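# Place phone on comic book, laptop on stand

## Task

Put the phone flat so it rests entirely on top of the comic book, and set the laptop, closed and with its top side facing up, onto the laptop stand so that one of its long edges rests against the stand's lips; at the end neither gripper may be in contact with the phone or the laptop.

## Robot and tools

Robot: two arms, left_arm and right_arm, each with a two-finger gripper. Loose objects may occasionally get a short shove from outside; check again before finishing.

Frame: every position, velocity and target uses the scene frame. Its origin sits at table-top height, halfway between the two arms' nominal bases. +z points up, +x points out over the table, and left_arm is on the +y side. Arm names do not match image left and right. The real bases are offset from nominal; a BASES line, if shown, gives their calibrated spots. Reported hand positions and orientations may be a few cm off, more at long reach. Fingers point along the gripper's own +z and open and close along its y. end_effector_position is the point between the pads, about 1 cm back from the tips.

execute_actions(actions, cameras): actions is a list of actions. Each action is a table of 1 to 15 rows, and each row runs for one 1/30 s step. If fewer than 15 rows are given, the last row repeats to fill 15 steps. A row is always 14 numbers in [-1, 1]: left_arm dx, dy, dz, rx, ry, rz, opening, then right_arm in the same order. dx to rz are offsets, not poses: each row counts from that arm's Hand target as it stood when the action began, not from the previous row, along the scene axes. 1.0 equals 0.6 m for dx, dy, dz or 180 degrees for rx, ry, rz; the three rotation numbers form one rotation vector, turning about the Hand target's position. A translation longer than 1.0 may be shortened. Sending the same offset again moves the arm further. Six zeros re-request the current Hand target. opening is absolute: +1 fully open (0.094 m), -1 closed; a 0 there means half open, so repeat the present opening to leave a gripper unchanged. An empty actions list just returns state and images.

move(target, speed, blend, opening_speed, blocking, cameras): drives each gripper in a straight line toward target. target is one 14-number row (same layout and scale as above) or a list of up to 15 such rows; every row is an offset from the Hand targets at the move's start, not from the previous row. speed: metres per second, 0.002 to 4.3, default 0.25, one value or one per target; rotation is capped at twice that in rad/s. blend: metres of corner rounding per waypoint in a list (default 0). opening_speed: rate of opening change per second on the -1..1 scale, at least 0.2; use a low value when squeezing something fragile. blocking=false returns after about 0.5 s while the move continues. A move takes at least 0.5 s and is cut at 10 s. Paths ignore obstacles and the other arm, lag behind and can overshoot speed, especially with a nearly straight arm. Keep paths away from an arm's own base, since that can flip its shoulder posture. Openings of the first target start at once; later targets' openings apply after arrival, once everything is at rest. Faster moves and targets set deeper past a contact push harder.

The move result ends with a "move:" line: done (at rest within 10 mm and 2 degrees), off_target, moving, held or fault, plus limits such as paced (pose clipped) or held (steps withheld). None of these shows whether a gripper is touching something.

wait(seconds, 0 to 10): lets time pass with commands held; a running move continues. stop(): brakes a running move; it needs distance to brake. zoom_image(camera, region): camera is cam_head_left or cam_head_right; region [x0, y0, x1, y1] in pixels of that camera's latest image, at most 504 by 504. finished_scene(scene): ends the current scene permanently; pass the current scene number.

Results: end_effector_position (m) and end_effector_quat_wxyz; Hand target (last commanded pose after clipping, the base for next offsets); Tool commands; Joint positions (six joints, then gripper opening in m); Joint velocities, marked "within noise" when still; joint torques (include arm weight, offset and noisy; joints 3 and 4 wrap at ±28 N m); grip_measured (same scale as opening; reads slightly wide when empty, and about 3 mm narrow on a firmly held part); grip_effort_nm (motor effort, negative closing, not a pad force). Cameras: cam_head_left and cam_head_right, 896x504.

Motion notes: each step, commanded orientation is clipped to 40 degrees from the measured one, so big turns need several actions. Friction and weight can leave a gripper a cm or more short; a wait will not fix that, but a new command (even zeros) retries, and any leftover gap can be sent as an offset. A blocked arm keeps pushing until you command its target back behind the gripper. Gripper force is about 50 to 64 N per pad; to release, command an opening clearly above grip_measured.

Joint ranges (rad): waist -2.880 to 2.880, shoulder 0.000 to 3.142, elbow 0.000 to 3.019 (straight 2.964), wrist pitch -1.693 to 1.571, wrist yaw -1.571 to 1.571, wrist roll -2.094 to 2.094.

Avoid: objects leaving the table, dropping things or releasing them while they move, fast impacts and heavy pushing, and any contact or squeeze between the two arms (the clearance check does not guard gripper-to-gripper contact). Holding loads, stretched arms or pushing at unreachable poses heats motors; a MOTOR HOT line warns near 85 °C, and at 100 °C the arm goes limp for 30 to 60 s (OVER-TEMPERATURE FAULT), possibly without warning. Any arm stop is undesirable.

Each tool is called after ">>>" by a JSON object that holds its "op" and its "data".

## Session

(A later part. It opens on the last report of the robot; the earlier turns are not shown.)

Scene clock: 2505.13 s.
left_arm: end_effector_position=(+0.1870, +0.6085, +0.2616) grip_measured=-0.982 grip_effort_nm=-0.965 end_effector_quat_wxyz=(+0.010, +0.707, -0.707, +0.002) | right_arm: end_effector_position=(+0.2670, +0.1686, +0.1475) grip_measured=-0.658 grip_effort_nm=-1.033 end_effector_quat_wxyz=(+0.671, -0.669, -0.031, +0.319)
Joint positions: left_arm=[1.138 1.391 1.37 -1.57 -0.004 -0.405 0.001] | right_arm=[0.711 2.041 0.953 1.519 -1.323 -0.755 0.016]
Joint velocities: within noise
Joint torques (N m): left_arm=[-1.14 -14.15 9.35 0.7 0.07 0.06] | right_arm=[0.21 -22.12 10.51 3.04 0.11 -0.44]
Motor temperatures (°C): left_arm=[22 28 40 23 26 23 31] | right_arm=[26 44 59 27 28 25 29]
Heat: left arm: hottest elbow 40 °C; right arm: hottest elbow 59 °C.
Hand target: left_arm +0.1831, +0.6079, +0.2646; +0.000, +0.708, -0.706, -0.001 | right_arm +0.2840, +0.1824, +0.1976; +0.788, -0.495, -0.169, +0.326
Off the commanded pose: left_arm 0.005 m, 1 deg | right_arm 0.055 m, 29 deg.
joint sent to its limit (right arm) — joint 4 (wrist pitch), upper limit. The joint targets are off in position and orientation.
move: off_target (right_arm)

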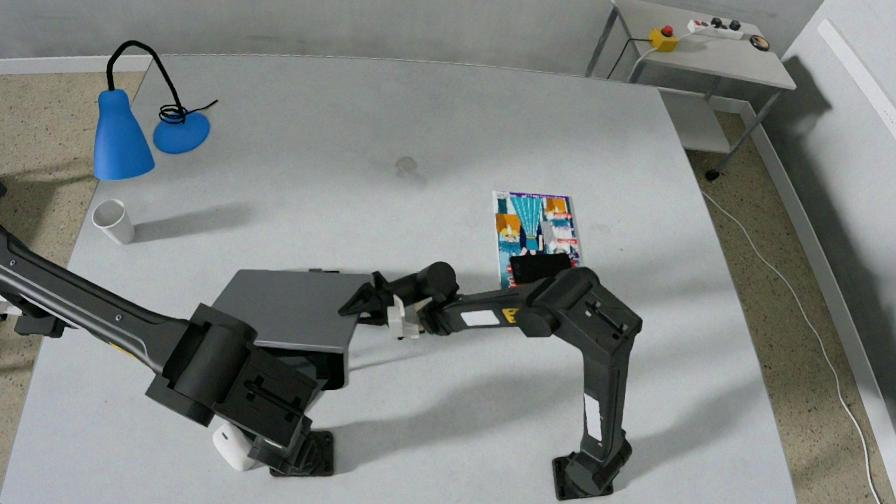

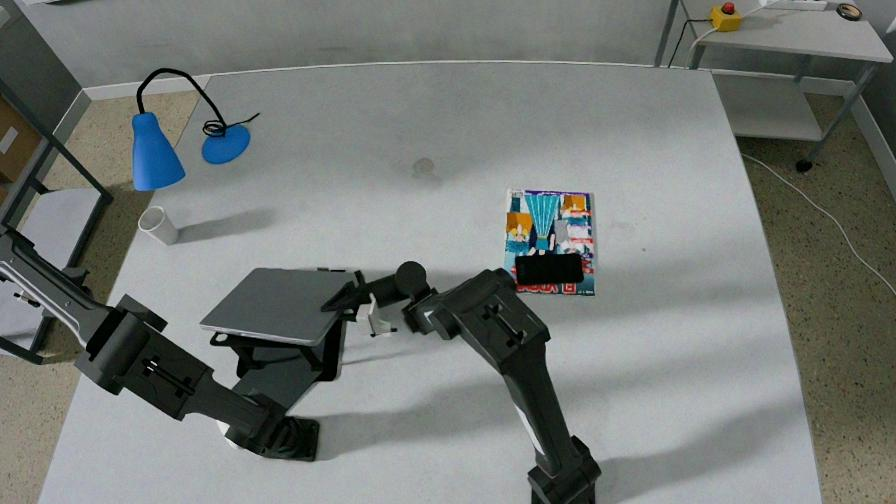

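>>> {"op": "move", "data": {"target": [[0,0,0,0,0,0,-1,0.0,0.0,0.07,0.0,0.01,0.02,-0.95],[0,0,0,0,0,0,-1,-0.05,0.0,0.05,0.0,0.01,0.02,-0.95]], "speed": 0.12}}

>>> {"op": "zoom_image", "data": {"camera": "cam_head_left", "region": [180, 210, 420, 390]}}

>>> {"op": "zoom_image", "data": {"camera": "cam_head_right", "region": [180, 210, 420, 390]}}

Scene clock: 2510.47 s.
left_arm: end_effector_position=(+0.1870, +0.6085, +0.2616) grip_measured=-0.982 grip_effort_nm=-0.965 end_effector_quat_wxyz=(+0.010, +0.707, -0.707, +0.002) | right_arm: end_effector_position=(+0.2692, +0.1725, +0.1538) grip_measured=-0.660 grip_effort_nm=-1.038 end_effector_quat_wxyz=(+0.664, -0.668, -0.019, +0.336)
Joint positions: left_arm=[1.138 1.391 1.37 -1.57 -0.004 -0.405 0.001] | right_arm=[0.714 2.038 0.97 1.521 -1.325 -0.69 0.016]
Joint velocities: within noise
Joint torques (N m): left_arm=[-0.97 -14.04 9.47 0.8 0.05 0.11] | right_arm=[2.67 -28.04 6.49 2.92 0.46 -0.39]
Motor temperatures (°C): left_arm=[22 28 40 23 26 23 31] | right_arm=[26 45 58 27 27 25 29]
Heat: left arm: hottest elbow 40 °C; right arm: hottest elbow 58 °C.
Hand target: left_arm +0.1831, +0.6079, +0.2646; +0.000, +0.708, -0.706, -0.001 | right_arm +0.2539, +0.1823, +0.2275; +0.779, -0.484, -0.172, +0.358
Off the commanded pose: left_arm 0.005 m, 1 deg | right_arm 0.076 m, 31 deg.
joint sent to its limit (right arm) — joint 4 (wrist pitch), upper limit. The joint targets are off in position and orientation.
move: off_target (right_arm)

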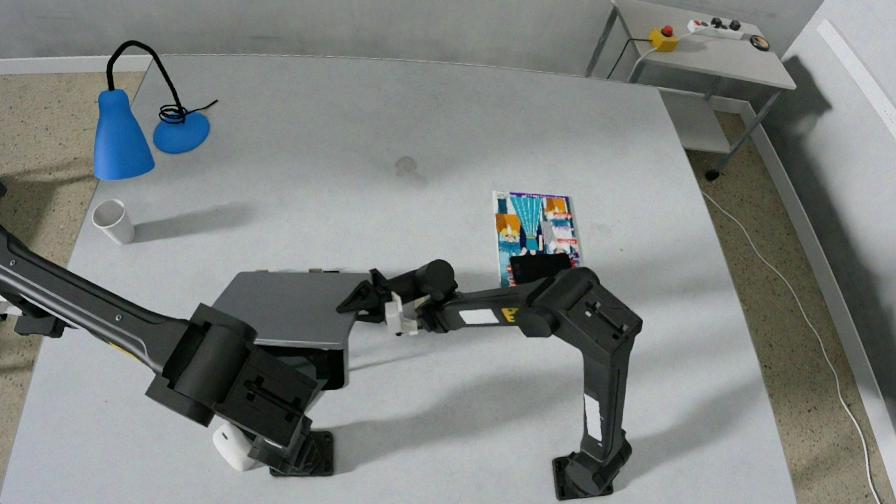

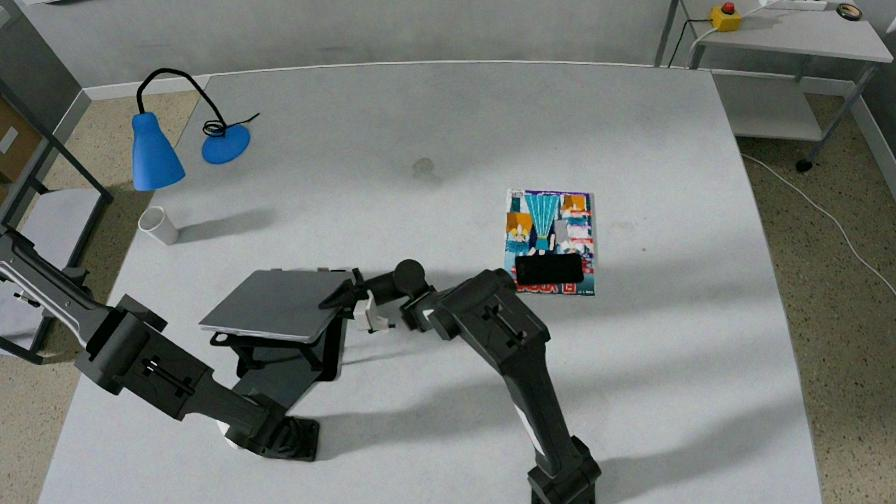

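Scaled by 2.100.

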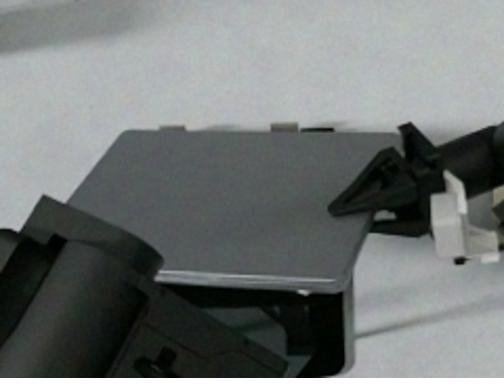

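Scaled by 2.100.

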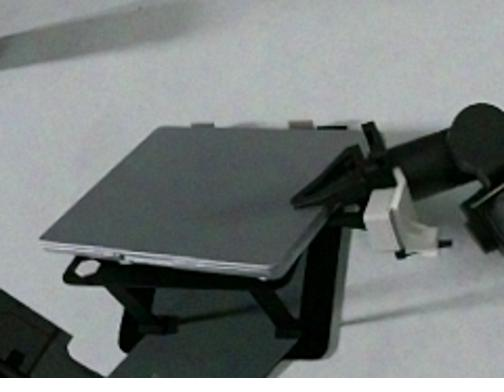

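>>> {"op": "move", "data": {"target": [[0,0,0,0,0,0,-1,0.0,0.0,-0.07,0.0,0.0,0.0,-0.95]], "speed": 0.12}}

>>> {"op": "zoom_image", "data": {"camera": "cam_head_left", "region": [220, 250, 380, 370]}}

>>> {"op": "zoom_image", "data": {"camera": "cam_head_right", "region": [190, 250, 350, 370]}}

Scene clock: 2521.27 s.
left_arm: end_effector_position=(+0.1870, +0.6085, +0.2616) grip_measured=-0.982 grip_effort_nm=-0.969 end_effector_quat_wxyz=(+0.010, +0.707, -0.707, +0.002) | right_arm: end_effector_position=(+0.2669, +0.1718, +0.1488) grip_measured=-0.660 grip_effort_nm=-1.033 end_effector_quat_wxyz=(+0.670, -0.669, -0.037, +0.320)
Joint positions: left_arm=[1.138 1.391 1.37 -1.57 -0.004 -0.405 0.001] | right_arm=[0.715 2.045 0.965 1.521 -1.327 -0.75 0.016]
Joint velocities: within noise
Joint torques (N m): left_arm=[-0.73 -14.51 9.35 0.73 0.07 0.12] | right_arm=[2.55 -22.83 6.38 2.95 0.03 -0.51]
Motor temperatures (°C): left_arm=[22 28 40 23 26 23 31] | right_arm=[26 46 55 27 27 25 29]
Heat: left arm: hottest elbow 40 °C; right arm: hottest elbow 55 °C.
Hand target: left_arm +0.1831, +0.6079, +0.2646; +0.000, +0.708, -0.706, -0.001 | right_arm +0.2539, +0.1824, +0.1857; +0.779, -0.484, -0.172, +0.358
Off the commanded pose: left_arm 0.005 m, 1 deg | right_arm 0.040 m, 29 deg.
joint sent to its limit (right arm) — joint 4 (wrist pitch), upper limit. The joint targets are off in orientation, not in position.
move: off_target (right_arm)

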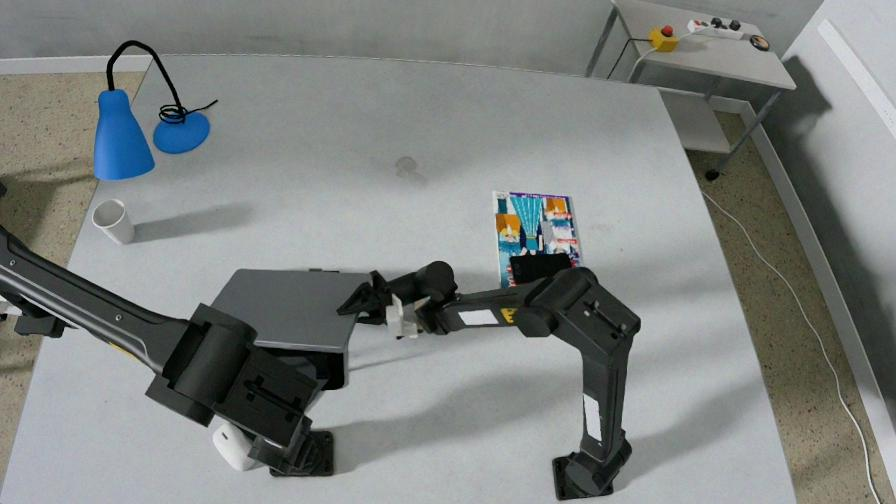

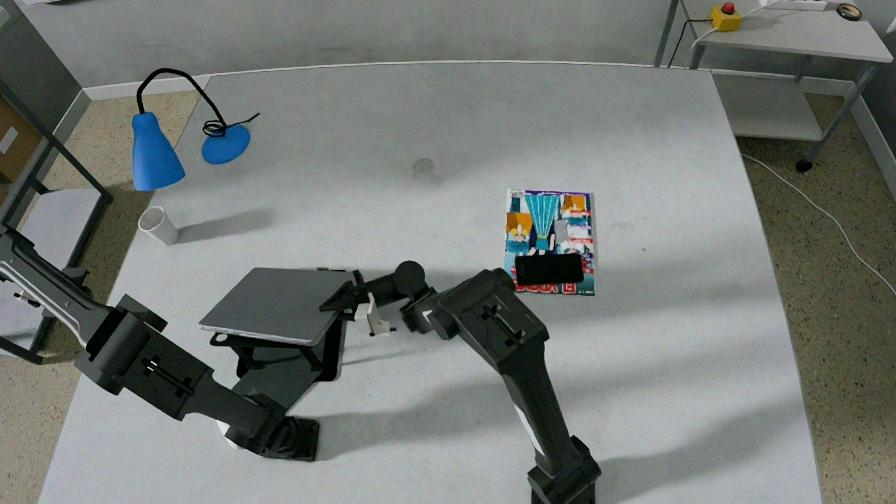

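Scaled by 3.150.

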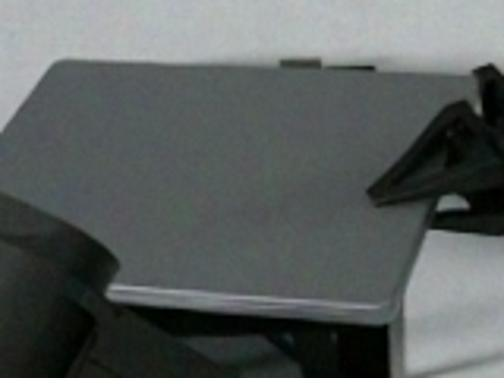

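Scaled by 3.150.

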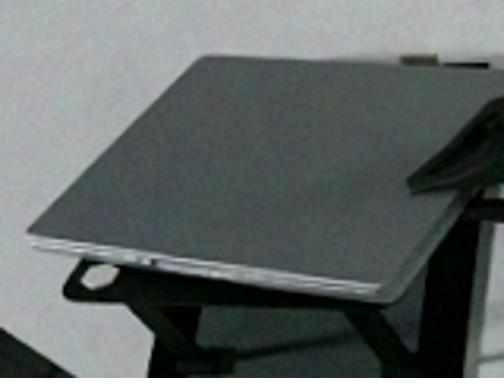

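>>> {"op": "move", "data": {"target": [[0,0,0,0,0,0,-1,0.03,0.0,0.17,0.02,-0.03,0.0,-0.95],[0,0,0,0,0,0,-1,-0.02,0.0,0.17,0.02,0.0,0.01,-0.95]], "speed": 0.12}}

>>> {"op": "zoom_image", "data": {"camera": "cam_head_left", "region": [180, 210, 420, 390]}}

>>> {"op": "zoom_image", "data": {"camera": "cam_head_right", "region": [180, 210, 420, 390]}}

Scene clock: 2527.20 s.
left_arm: end_effector_position=(+0.1870, +0.6085, +0.2616) grip_measured=-0.982 grip_effort_nm=-0.965 end_effector_quat_wxyz=(+0.010, +0.707, -0.707, +0.002) | right_arm: end_effector_position=(+0.2428, +0.1816, +0.1904) grip_measured=-0.658 grip_effort_nm=-1.038 end_effector_quat_wxyz=(+0.656, -0.662, -0.029, +0.362)
Joint positions: left_arm=[1.138 1.391 1.37 -1.57 -0.004 -0.405 0.001] | right_arm=[0.76 1.962 0.959 1.521 -1.321 -0.605 0.016]
Joint velocities: within noise
Joint torques (N m): left_arm=[-0.15 -13.86 9.39 0.68 0.1 0.07] | right_arm=[1.03 -29.92 7.77 2.91 1.57 -0.55]
Motor temperatures (°C): left_arm=[22 28 40 23 26 23 31] | right_arm=[26 46 53 27 27 25 29]
Heat: left arm: hottest elbow 40 °C; right arm: hottest elbow 53 °C.
Hand target: left_arm +0.1831, +0.6079, +0.2646; +0.000, +0.708, -0.706, -0.001 | right_arm +0.2418, +0.1824, +0.2877; +0.788, -0.457, -0.191, +0.365
Off the commanded pose: left_arm 0.005 m, 1 deg | right_arm 0.097 m, 34 deg.
joint sent to its limit (right arm) — joint 4 (wrist pitch), upper limit. The joint targets are off in position and orientation.
move: off_target (right_arm)

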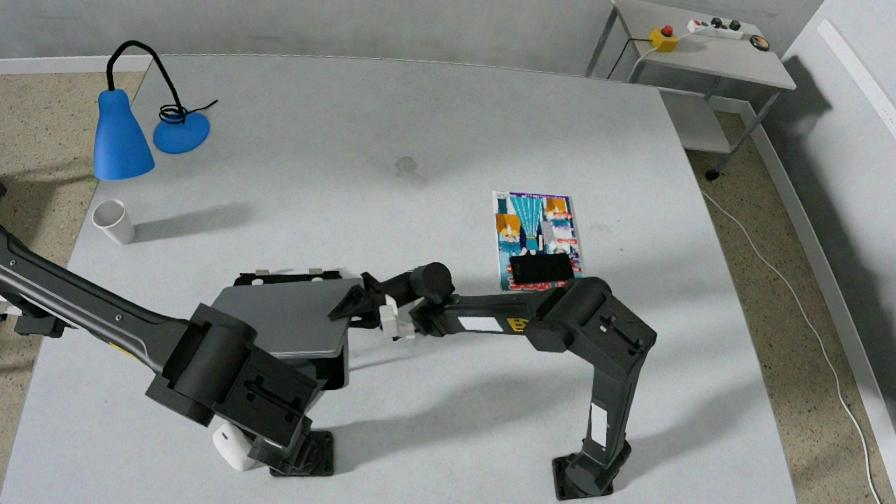

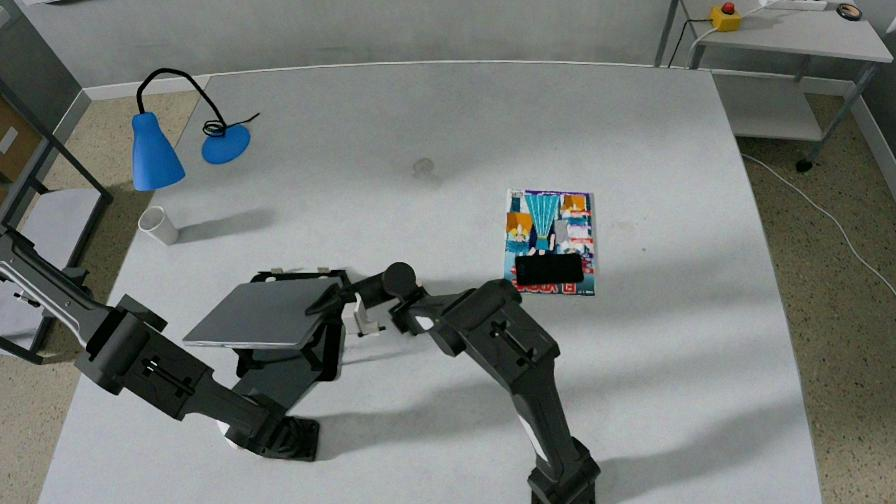

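Scaled by 2.100.

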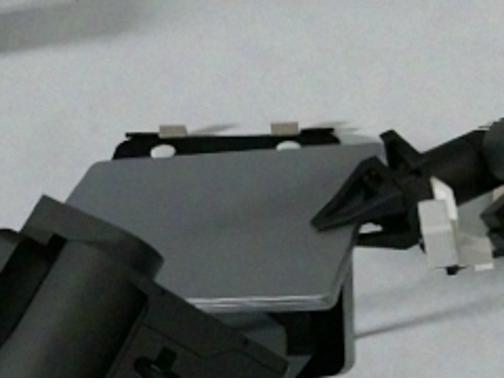

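Scaled by 2.100.

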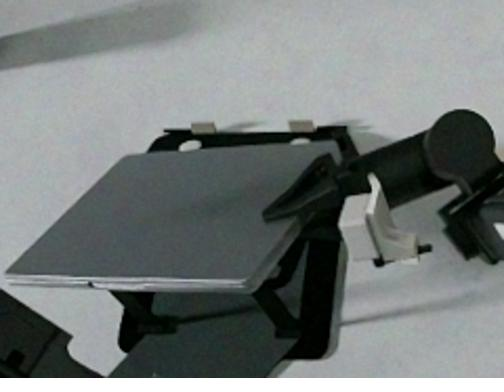

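>>> {"op": "move", "data": {"target": [[0,0,0,0,0,0,-1,0.005,-0.06,-0.02,0.0,0.03,-0.01,-0.95],[0,0,0,0,0,0,-1,0.005,-0.06,-0.1,0.0,0.03,-0.01,-0.95]], "speed": 0.12}}

>>> {"op": "zoom_image", "data": {"camera": "cam_head_left", "region": [180, 210, 420, 390]}}

>>> {"op": "zoom_image", "data": {"camera": "cam_head_right", "region": [180, 210, 420, 390]}}

Scene clock: 2534.83 s.
left_arm: end_effector_position=(+0.1870, +0.6085, +0.2616) grip_measured=-0.982 grip_effort_nm=-0.965 end_effector_quat_wxyz=(+0.010, +0.707, -0.707, +0.002) | right_arm: end_effector_position=(+0.2363, +0.1469, +0.1820) grip_measured=-0.658 grip_effort_nm=-1.038 end_effector_quat_wxyz=(+0.666, -0.664, -0.004, +0.339)
Joint positions: left_arm=[1.138 1.391 1.37 -1.57 -0.004 -0.405 0.001] | right_arm=[0.721 1.905 0.83 1.521 -1.295 -0.673 0.016]
Joint velocities: within noise
Joint torques (N m): left_arm=[-0.03 -13.86 9.48 0.76 0.1 0.06] | right_arm=[-0.26 -21.83 6.76 2.96 0.84 -0.49]
Motor temperatures (°C): left_arm=[22 28 40 23 26 23 31] | right_arm=[26 47 52 27 28 25 29]
Heat: left arm: hottest elbow 40 °C; right arm: hottest elbow 52 °C.
Hand target: left_arm +0.1831, +0.6079, +0.2646; +0.000, +0.708, -0.706, -0.001 | right_arm +0.2449, +0.1464, +0.2276; +0.802, -0.442, -0.147, +0.374
Off the commanded pose: left_arm 0.005 m, 1 deg | right_arm 0.047 m, 34 deg.
joint sent to its limit (right arm) — joint 4 (wrist pitch), upper limit. The joint targets are off in orientation, not in position.
move: off_target (right_arm)

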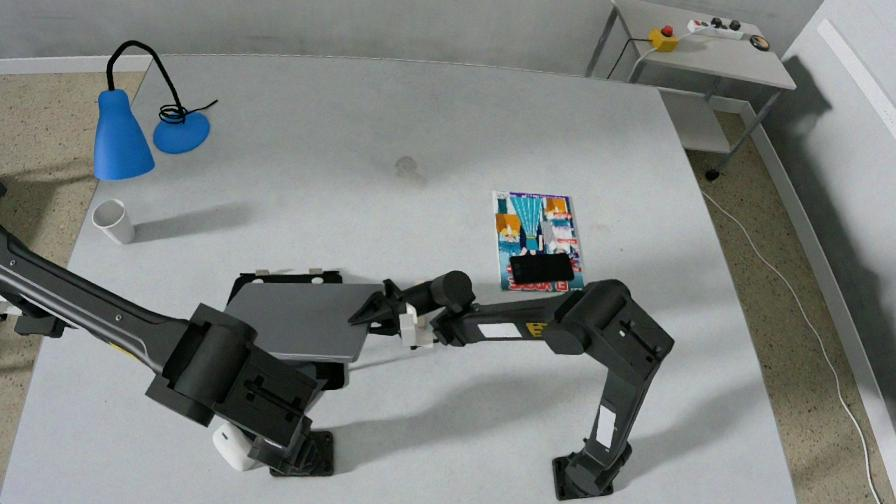

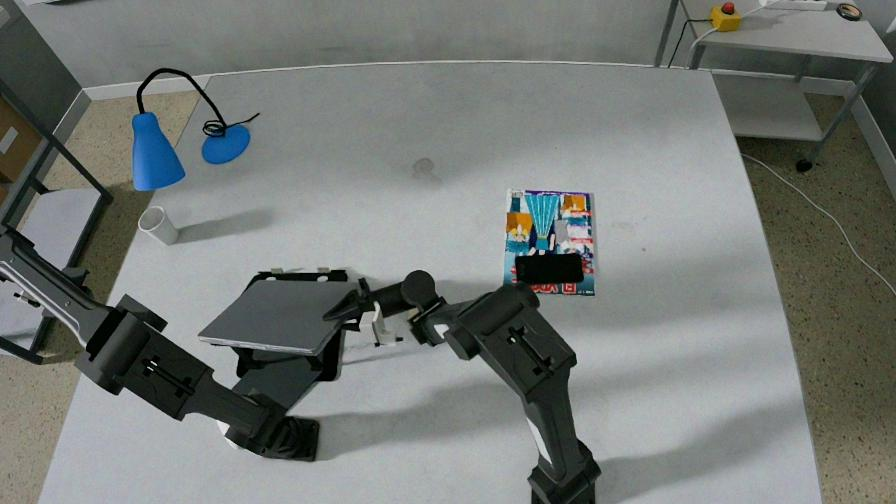

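Scaled by 2.100.

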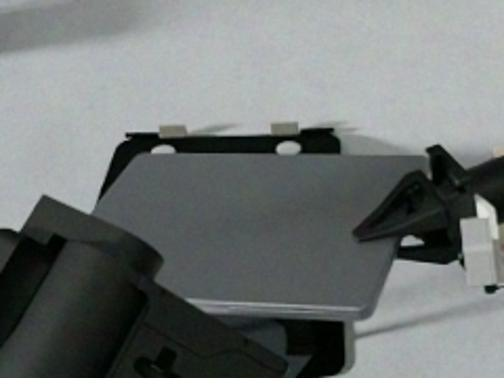

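Scaled by 2.100.

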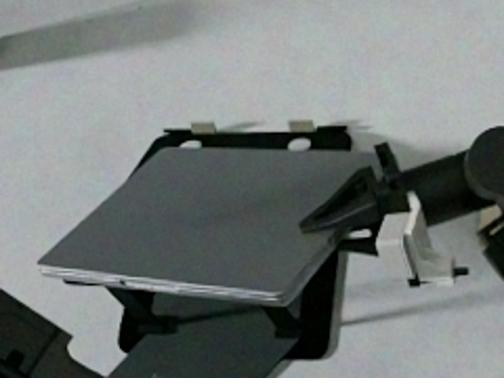

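>>> {"op": "move", "data": {"target": [[0,0,0,0,0,0,-1,0.0,0.02,-0.07,0.0,0.0,0.02,-0.95]], "speed": 0.12}}

>>> {"op": "zoom_image", "data": {"camera": "cam_head_left", "region": [180, 210, 420, 390]}}

>>> {"op": "zoom_image", "data": {"camera": "cam_head_right", "region": [180, 210, 420, 390]}}

Scene clock: 2540.03 s.
left_arm: end_effector_position=(+0.1870, +0.6085, +0.2616) grip_measured=-0.982 grip_effort_nm=-0.965 end_effector_quat_wxyz=(+0.010, +0.707, -0.707, +0.002) | right_arm: end_effector_position=(+0.2336, +0.1465, +0.1610) grip_measured=-0.660 grip_effort_nm=-1.033 end_effector_quat_wxyz=(+0.668, -0.670, -0.039, +0.321)
Joint positions: left_arm=[1.138 1.391 1.37 -1.57 -0.004 -0.405 0.001] | right_arm=[0.721 1.954 0.838 1.546 -1.33 -0.762 0.016]
Joint velocities: within noise
Joint torques (N m): left_arm=[-0.73 -14.27 9.59 0.81 0.06 0.08] | right_arm=[0.56 -18.02 8.99 2.11 -0.05 -0.18]
Motor temperatures (°C): left_arm=[22 28 40 23 26 23 31] | right_arm=[26 46 51 27 28 25 29]
Heat: left arm: hottest elbow 40 °C; right arm: hottest elbow 51 °C.
Hand target: left_arm +0.1831, +0.6079, +0.2646; +0.000, +0.708, -0.706, -0.001 | right_arm +0.2449, +0.1584, +0.1857; +0.790, -0.437, -0.161, +0.398
Off the commanded pose: left_arm 0.005 m, 1 deg | right_arm 0.030 m, 34 deg.
joint sent to its limit (right arm) — joint 4 (wrist pitch), upper limit. The joint targets are off in orientation, not in position.
move: off_target (right_arm)

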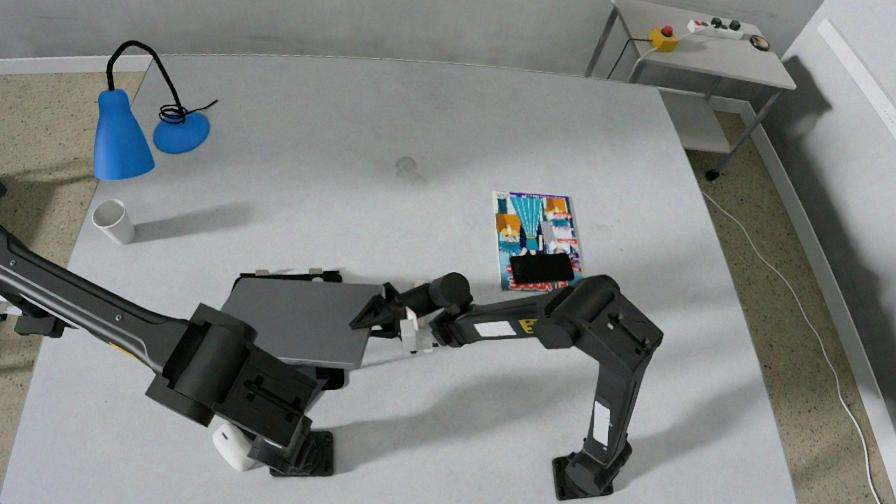

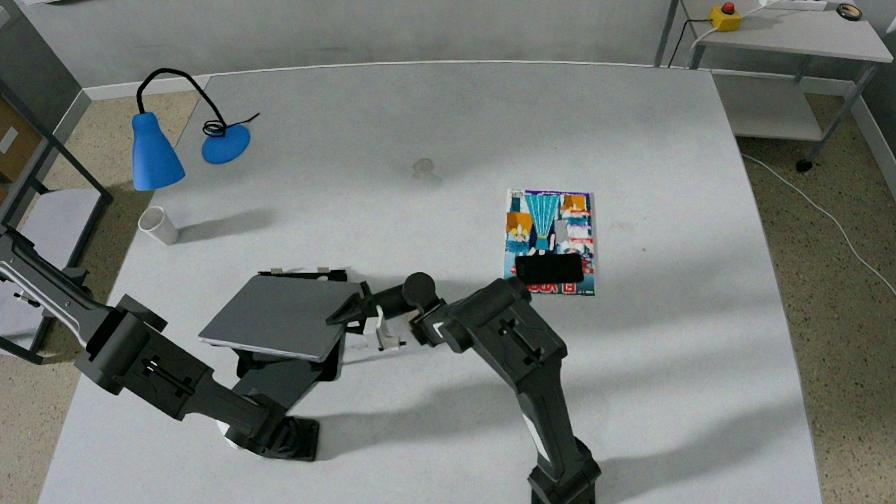

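Scaled by 2.100.

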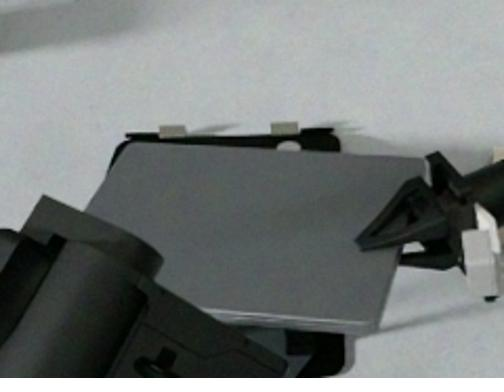

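Scaled by 2.100.

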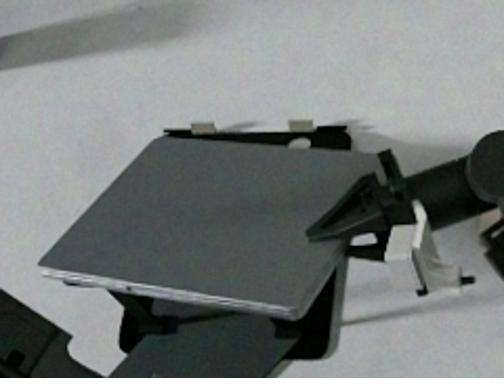

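>>> {"op": "move", "data": {"target": [[0,0,0,0,0,0,-1,0.025,0.0,0.05,-0.02,0.0,0.03,-0.95]], "speed": 0.12}}

>>> {"op": "zoom_image", "data": {"camera": "cam_head_left", "region": [180, 210, 420, 390]}}

>>> {"op": "zoom_image", "data": {"camera": "cam_head_right", "region": [180, 210, 420, 390]}}

Scene clock: 2545.83 s.
left_arm: end_effector_position=(+0.1870, +0.6085, +0.2616) grip_measured=-0.982 grip_effort_nm=-0.969 end_effector_quat_wxyz=(+0.010, +0.707, -0.707, +0.002) | right_arm: end_effector_position=(+0.2464, +0.1492, +0.1730) grip_measured=-0.660 grip_effort_nm=-1.033 end_effector_quat_wxyz=(+0.646, -0.675, -0.026, +0.356)
Joint positions: left_arm=[1.138 1.391 1.37 -1.57 -0.004 -0.405 0.001] | right_arm=[0.705 1.954 0.895 1.546 -1.382 -0.625 0.016]
Joint velocities: within noise
Joint torques (N m): left_arm=[-0.15 -13.8 9.47 0.62 0.1 0.11] | right_arm=[0.09 -21.3 9.61 2.09 -0.02 0]
Motor temperatures (°C): left_arm=[22 28 40 23 26 23 31] | right_arm=[26 46 50 27 27 25 29]
Heat: left arm: hottest elbow 40 °C; right arm: hottest elbow 50 °C.
Hand target: left_arm +0.1831, +0.6079, +0.2646; +0.000, +0.708, -0.706, -0.001 | right_arm +0.2599, +0.1584, +0.2157; +0.756, -0.454, -0.168, +0.440
Off the commanded pose: left_arm 0.005 m, 1 deg | right_arm 0.046 m, 34 deg.
joint sent to its limit (right arm) — joint 4 (wrist pitch), upper limit. The joint targets are off in orientation, not in position.
move: off_target (right_arm)

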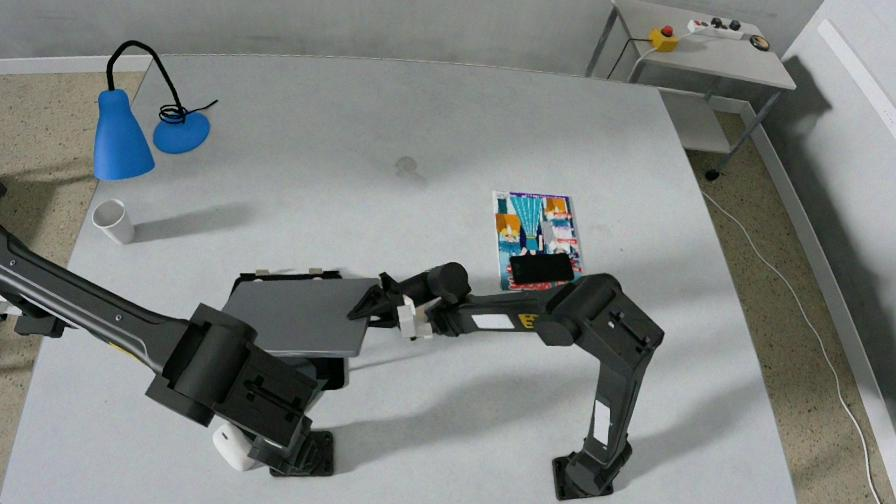

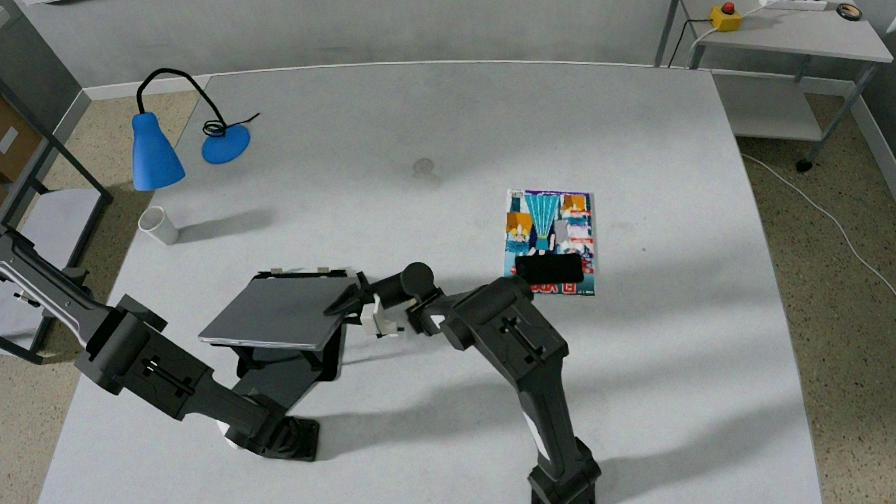

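Scaled by 2.100.

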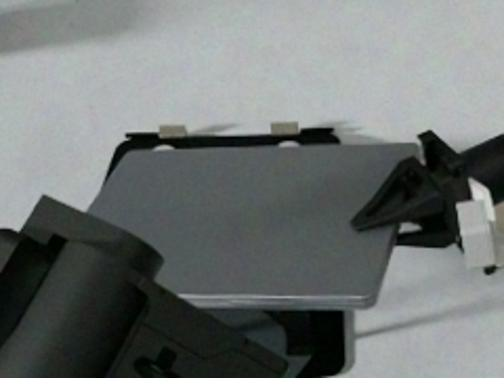

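Scaled by 2.100.

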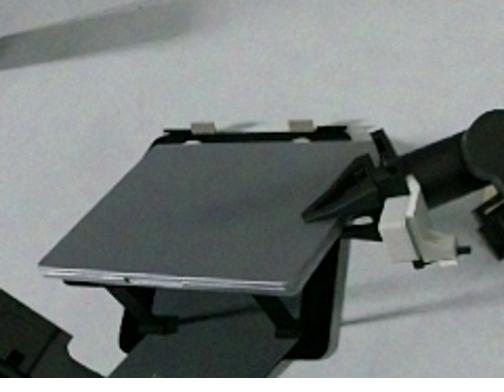

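>>> {"op": "move", "data": {"target": [[0,0,0,0,0,0,-1,0.02,0.0,-0.02,0.0,0.0,0.01,-0.95]], "speed": 0.1}}

>>> {"op": "zoom_image", "data": {"camera": "cam_head_left", "region": [180, 210, 420, 390]}}

>>> {"op": "zoom_image", "data": {"camera": "cam_head_right", "region": [180, 210, 420, 390]}}

Scene clock: 2553.90 s.
left_arm: end_effector_position=(+0.1870, +0.6085, +0.2616) grip_measured=-0.982 grip_effort_nm=-0.965 end_effector_quat_wxyz=(+0.010, +0.707, -0.707, +0.002) | right_arm: end_effector_position=(+0.2549, +0.1497, +0.1735) grip_measured=-0.660 grip_effort_nm=-1.038 end_effector_quat_wxyz=(+0.642, -0.679, -0.037, +0.355)
Joint positions: left_arm=[1.138 1.391 1.37 -1.57 -0.004 -0.405 0.001] | right_arm=[0.693 1.966 0.926 1.546 -1.412 -0.62 0.016]
Joint velocities: within noise
Joint torques (N m): left_arm=[-0.67 -14.56 9.44 0.68 0.1 0.09] | right_arm=[-0.21 -19.6 9.78 2.03 0.03 -0.08]
Motor temperatures (°C): left_arm=[22 28 40 23 26 23 31] | right_arm=[26 45 51 26 27 25 29]
Heat: left arm: hottest elbow 40 °C; right arm: hottest elbow 51 °C.
Hand target: left_arm +0.1831, +0.6079, +0.2646; +0.000, +0.708, -0.706, -0.001 | right_arm +0.2719, +0.1584, +0.2037; +0.749, -0.451, -0.175, +0.452
Off the commanded pose: left_arm 0.005 m, 1 deg | right_arm 0.036 m, 35 deg.
joint sent to its limit (right arm) — joint 4 (wrist pitch), upper limit. The joint targets are off in orientation, not in position.
move: off_target (right_arm)

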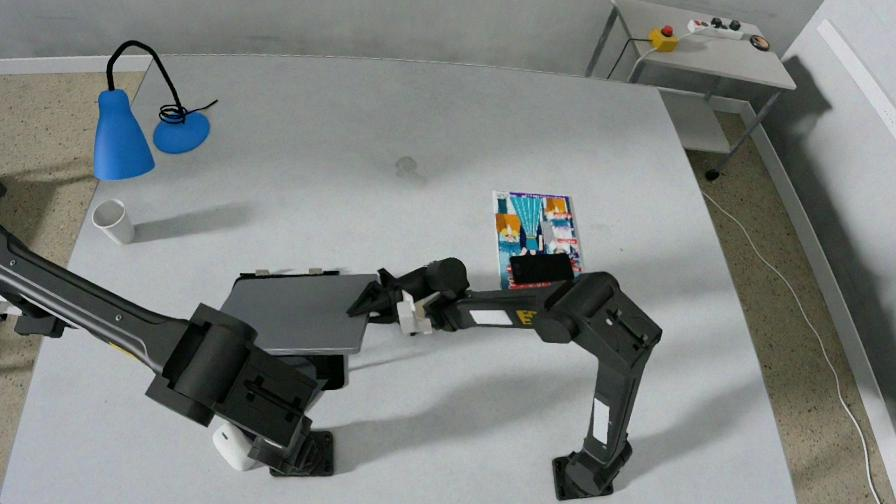

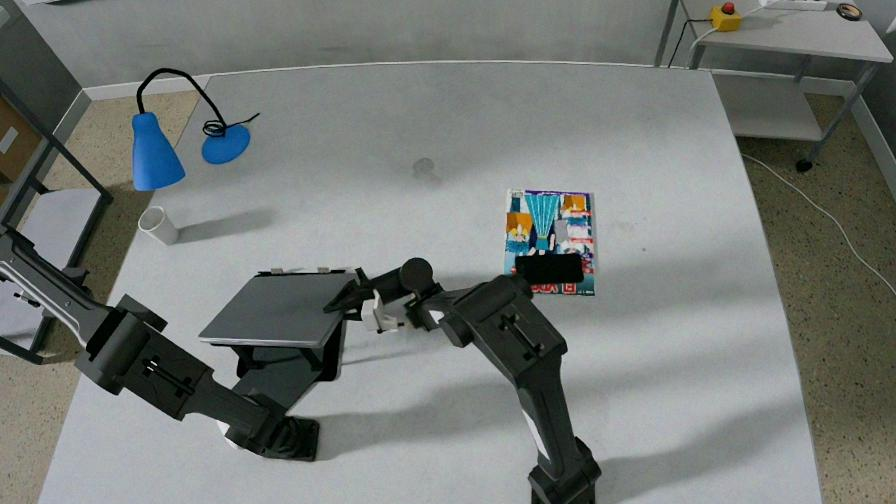

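Scaled by 2.100.

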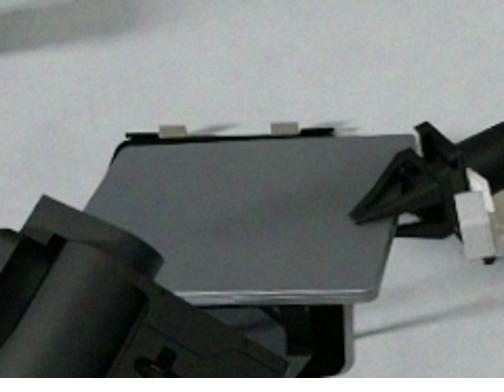

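Scaled by 2.100.

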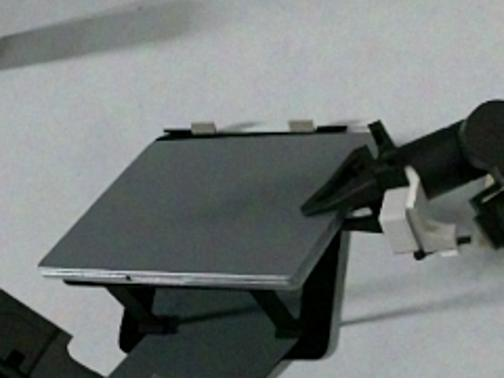

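>>> {"op": "move", "data": {"target": [[0,0,0,0,0,0,-1,0.0,0.0,-0.035,0.0,0.0,0.0,-0.95]], "speed": 0.1}}

>>> {"op": "zoom_image", "data": {"camera": "cam_head_left", "region": [180, 210, 420, 390]}}

>>> {"op": "zoom_image", "data": {"camera": "cam_head_right", "region": [180, 210, 420, 390]}}

Scene clock: 2560.80 s.
left_arm: end_effector_position=(+0.1870, +0.6085, +0.2616) grip_measured=-0.982 grip_effort_nm=-0.965 end_effector_quat_wxyz=(+0.010, +0.707, -0.707, +0.002) | right_arm: end_effector_position=(+0.2593, +0.1503, +0.1625) grip_measured=-0.660 grip_effort_nm=-1.043 end_effector_quat_wxyz=(+0.645, -0.680, -0.045, +0.347)
Joint positions: left_arm=[1.138 1.391 1.37 -1.57 -0.004 -0.405 0.001] | right_arm=[0.688 1.994 0.937 1.55 -1.419 -0.655 0.016]
Joint velocities: within noise
Joint torques (N m): left_arm=[-0.91 -14.56 9.47 0.79 0.02 0.08] | right_arm=[0.32 -18.55 8.85 1.88 -0.18 -0.08]
Motor temperatures (°C): left_arm=[22 28 40 23 26 23 31] | right_arm=[26 46 50 26 26 25 29]
Heat: left arm: hottest elbow 40 °C; right arm: hottest elbow 50 °C.
Hand target: left_arm +0.1831, +0.6079, +0.2646; +0.000, +0.708, -0.706, -0.001 | right_arm +0.2717, +0.1584, +0.1825; +0.749, -0.451, -0.175, +0.452
Off the commanded pose: left_arm 0.005 m, 1 deg | right_arm 0.025 m, 35 deg.
joint sent to its limit (right arm) — joint 4 (wrist pitch), upper limit. The joint targets are off in orientation, not in position.
move: off_target (right_arm)

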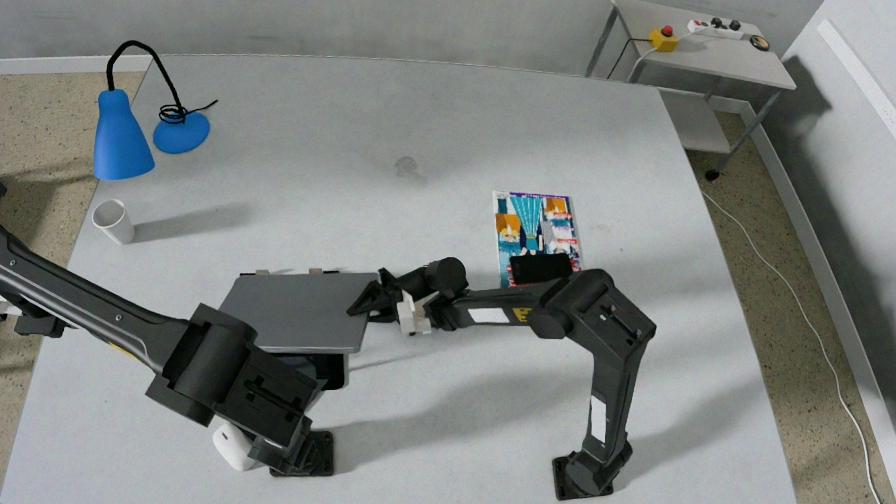

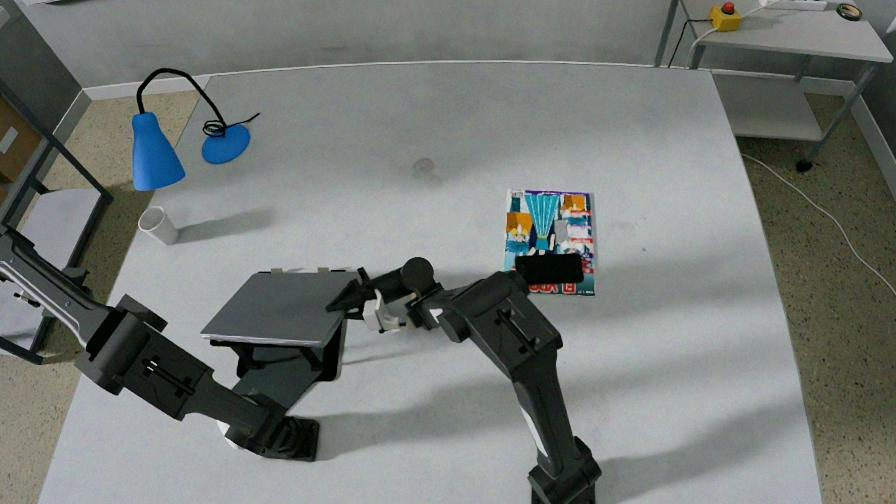

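Scaled by 2.100.

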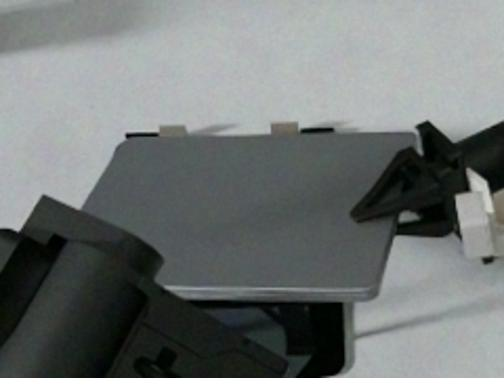

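Scaled by 2.100.

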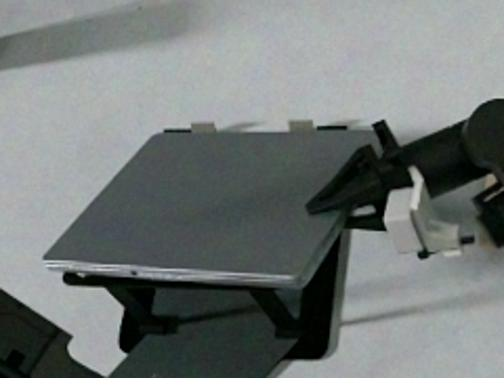

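>>> {"op": "move", "data": {"target": [[0,0,0,0,0,0,-1,-0.01,-0.01,-0.005,-0.12,-0.035,-0.065,-0.95]], "speed": 0.1}}

>>> {"op": "zoom_image", "data": {"camera": "cam_head_left", "region": [180, 210, 420, 390]}}

>>> {"op": "zoom_image", "data": {"camera": "cam_head_right", "region": [180, 210, 420, 390]}}

Scene clock: 2568.03 s.
left_arm: end_effector_position=(+0.1870, +0.6085, +0.2616) grip_measured=-0.982 grip_effort_nm=-0.960 end_effector_quat_wxyz=(+0.010, +0.707, -0.707, +0.002) | right_arm: end_effector_position=(+0.2614, +0.1511, +0.1639) grip_measured=-0.660 grip_effort_nm=-1.038 end_effector_quat_wxyz=(+0.641, -0.678, -0.026, +0.358)
Joint positions: left_arm=[1.138 1.391 1.37 -1.57 -0.004 -0.405 0.001] | right_arm=[0.687 1.994 0.937 1.552 -1.406 -0.61 0.016]
Joint velocities: within noise
Joint torques (N m): left_arm=[-1.08 -14.56 9.57 0.57 0.06 0.09] | right_arm=[0.15 -19.72 6.39 1.81 -0.03 0.02]
Motor temperatures (°C): left_arm=[22 28 40 23 26 23 31] | right_arm=[26 46 49 26 26 25 29]
Heat: left arm: hottest elbow 40 °C; right arm: hottest elbow 49 °C.
Hand target: left_arm +0.1831, +0.6079, +0.2646; +0.000, +0.708, -0.706, -0.001 | right_arm +0.2658, +0.1525, +0.1797; +0.683, -0.622, -0.082, +0.373
Off the commanded pose: left_arm 0.005 m, 1 deg | right_arm 0.016 m, 10 deg.
joint sent to its limit (right arm) — joint 4 (wrist pitch), upper limit. The joint targets are off in orientation, not in position.
move: off_target (right_arm)

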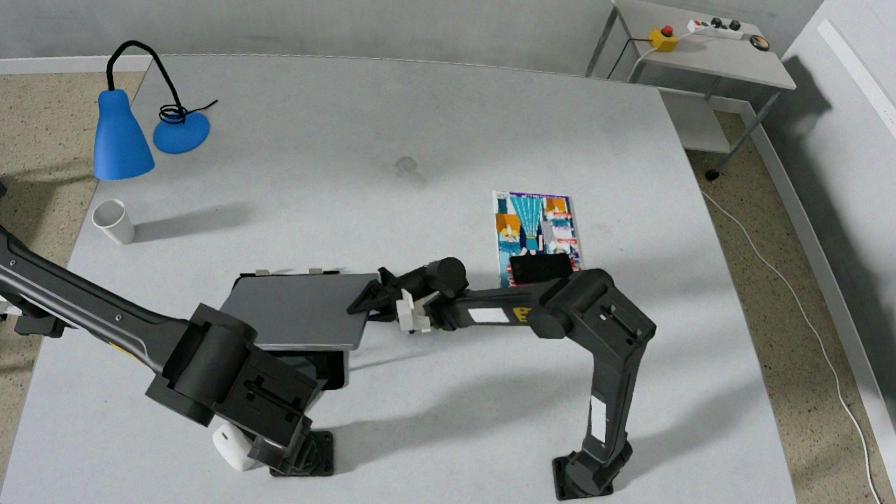

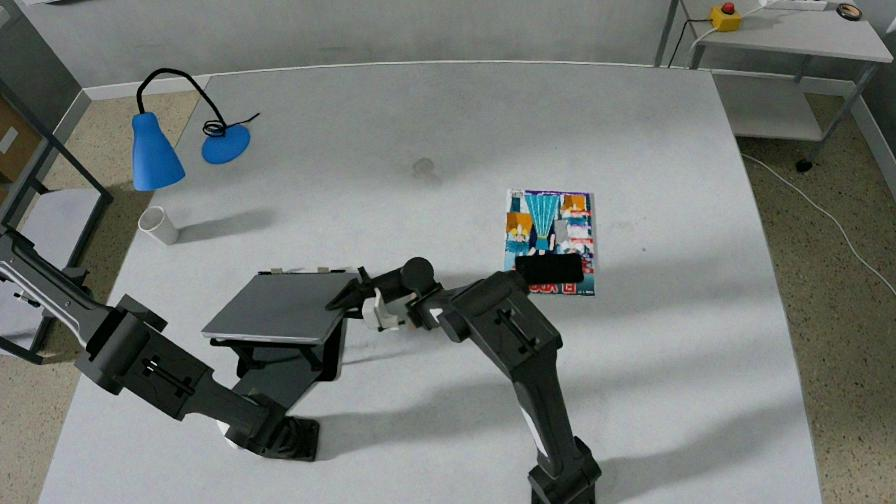

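Scaled by 2.100.

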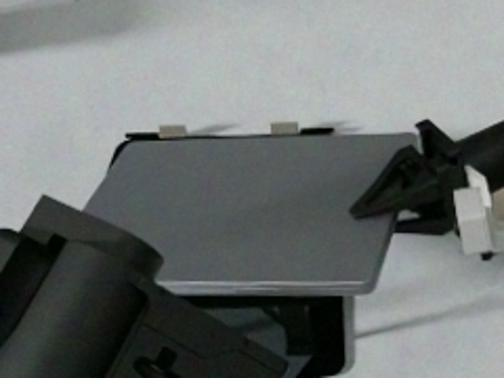

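Scaled by 2.100.

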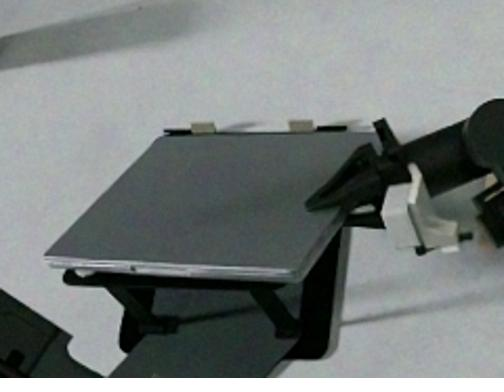

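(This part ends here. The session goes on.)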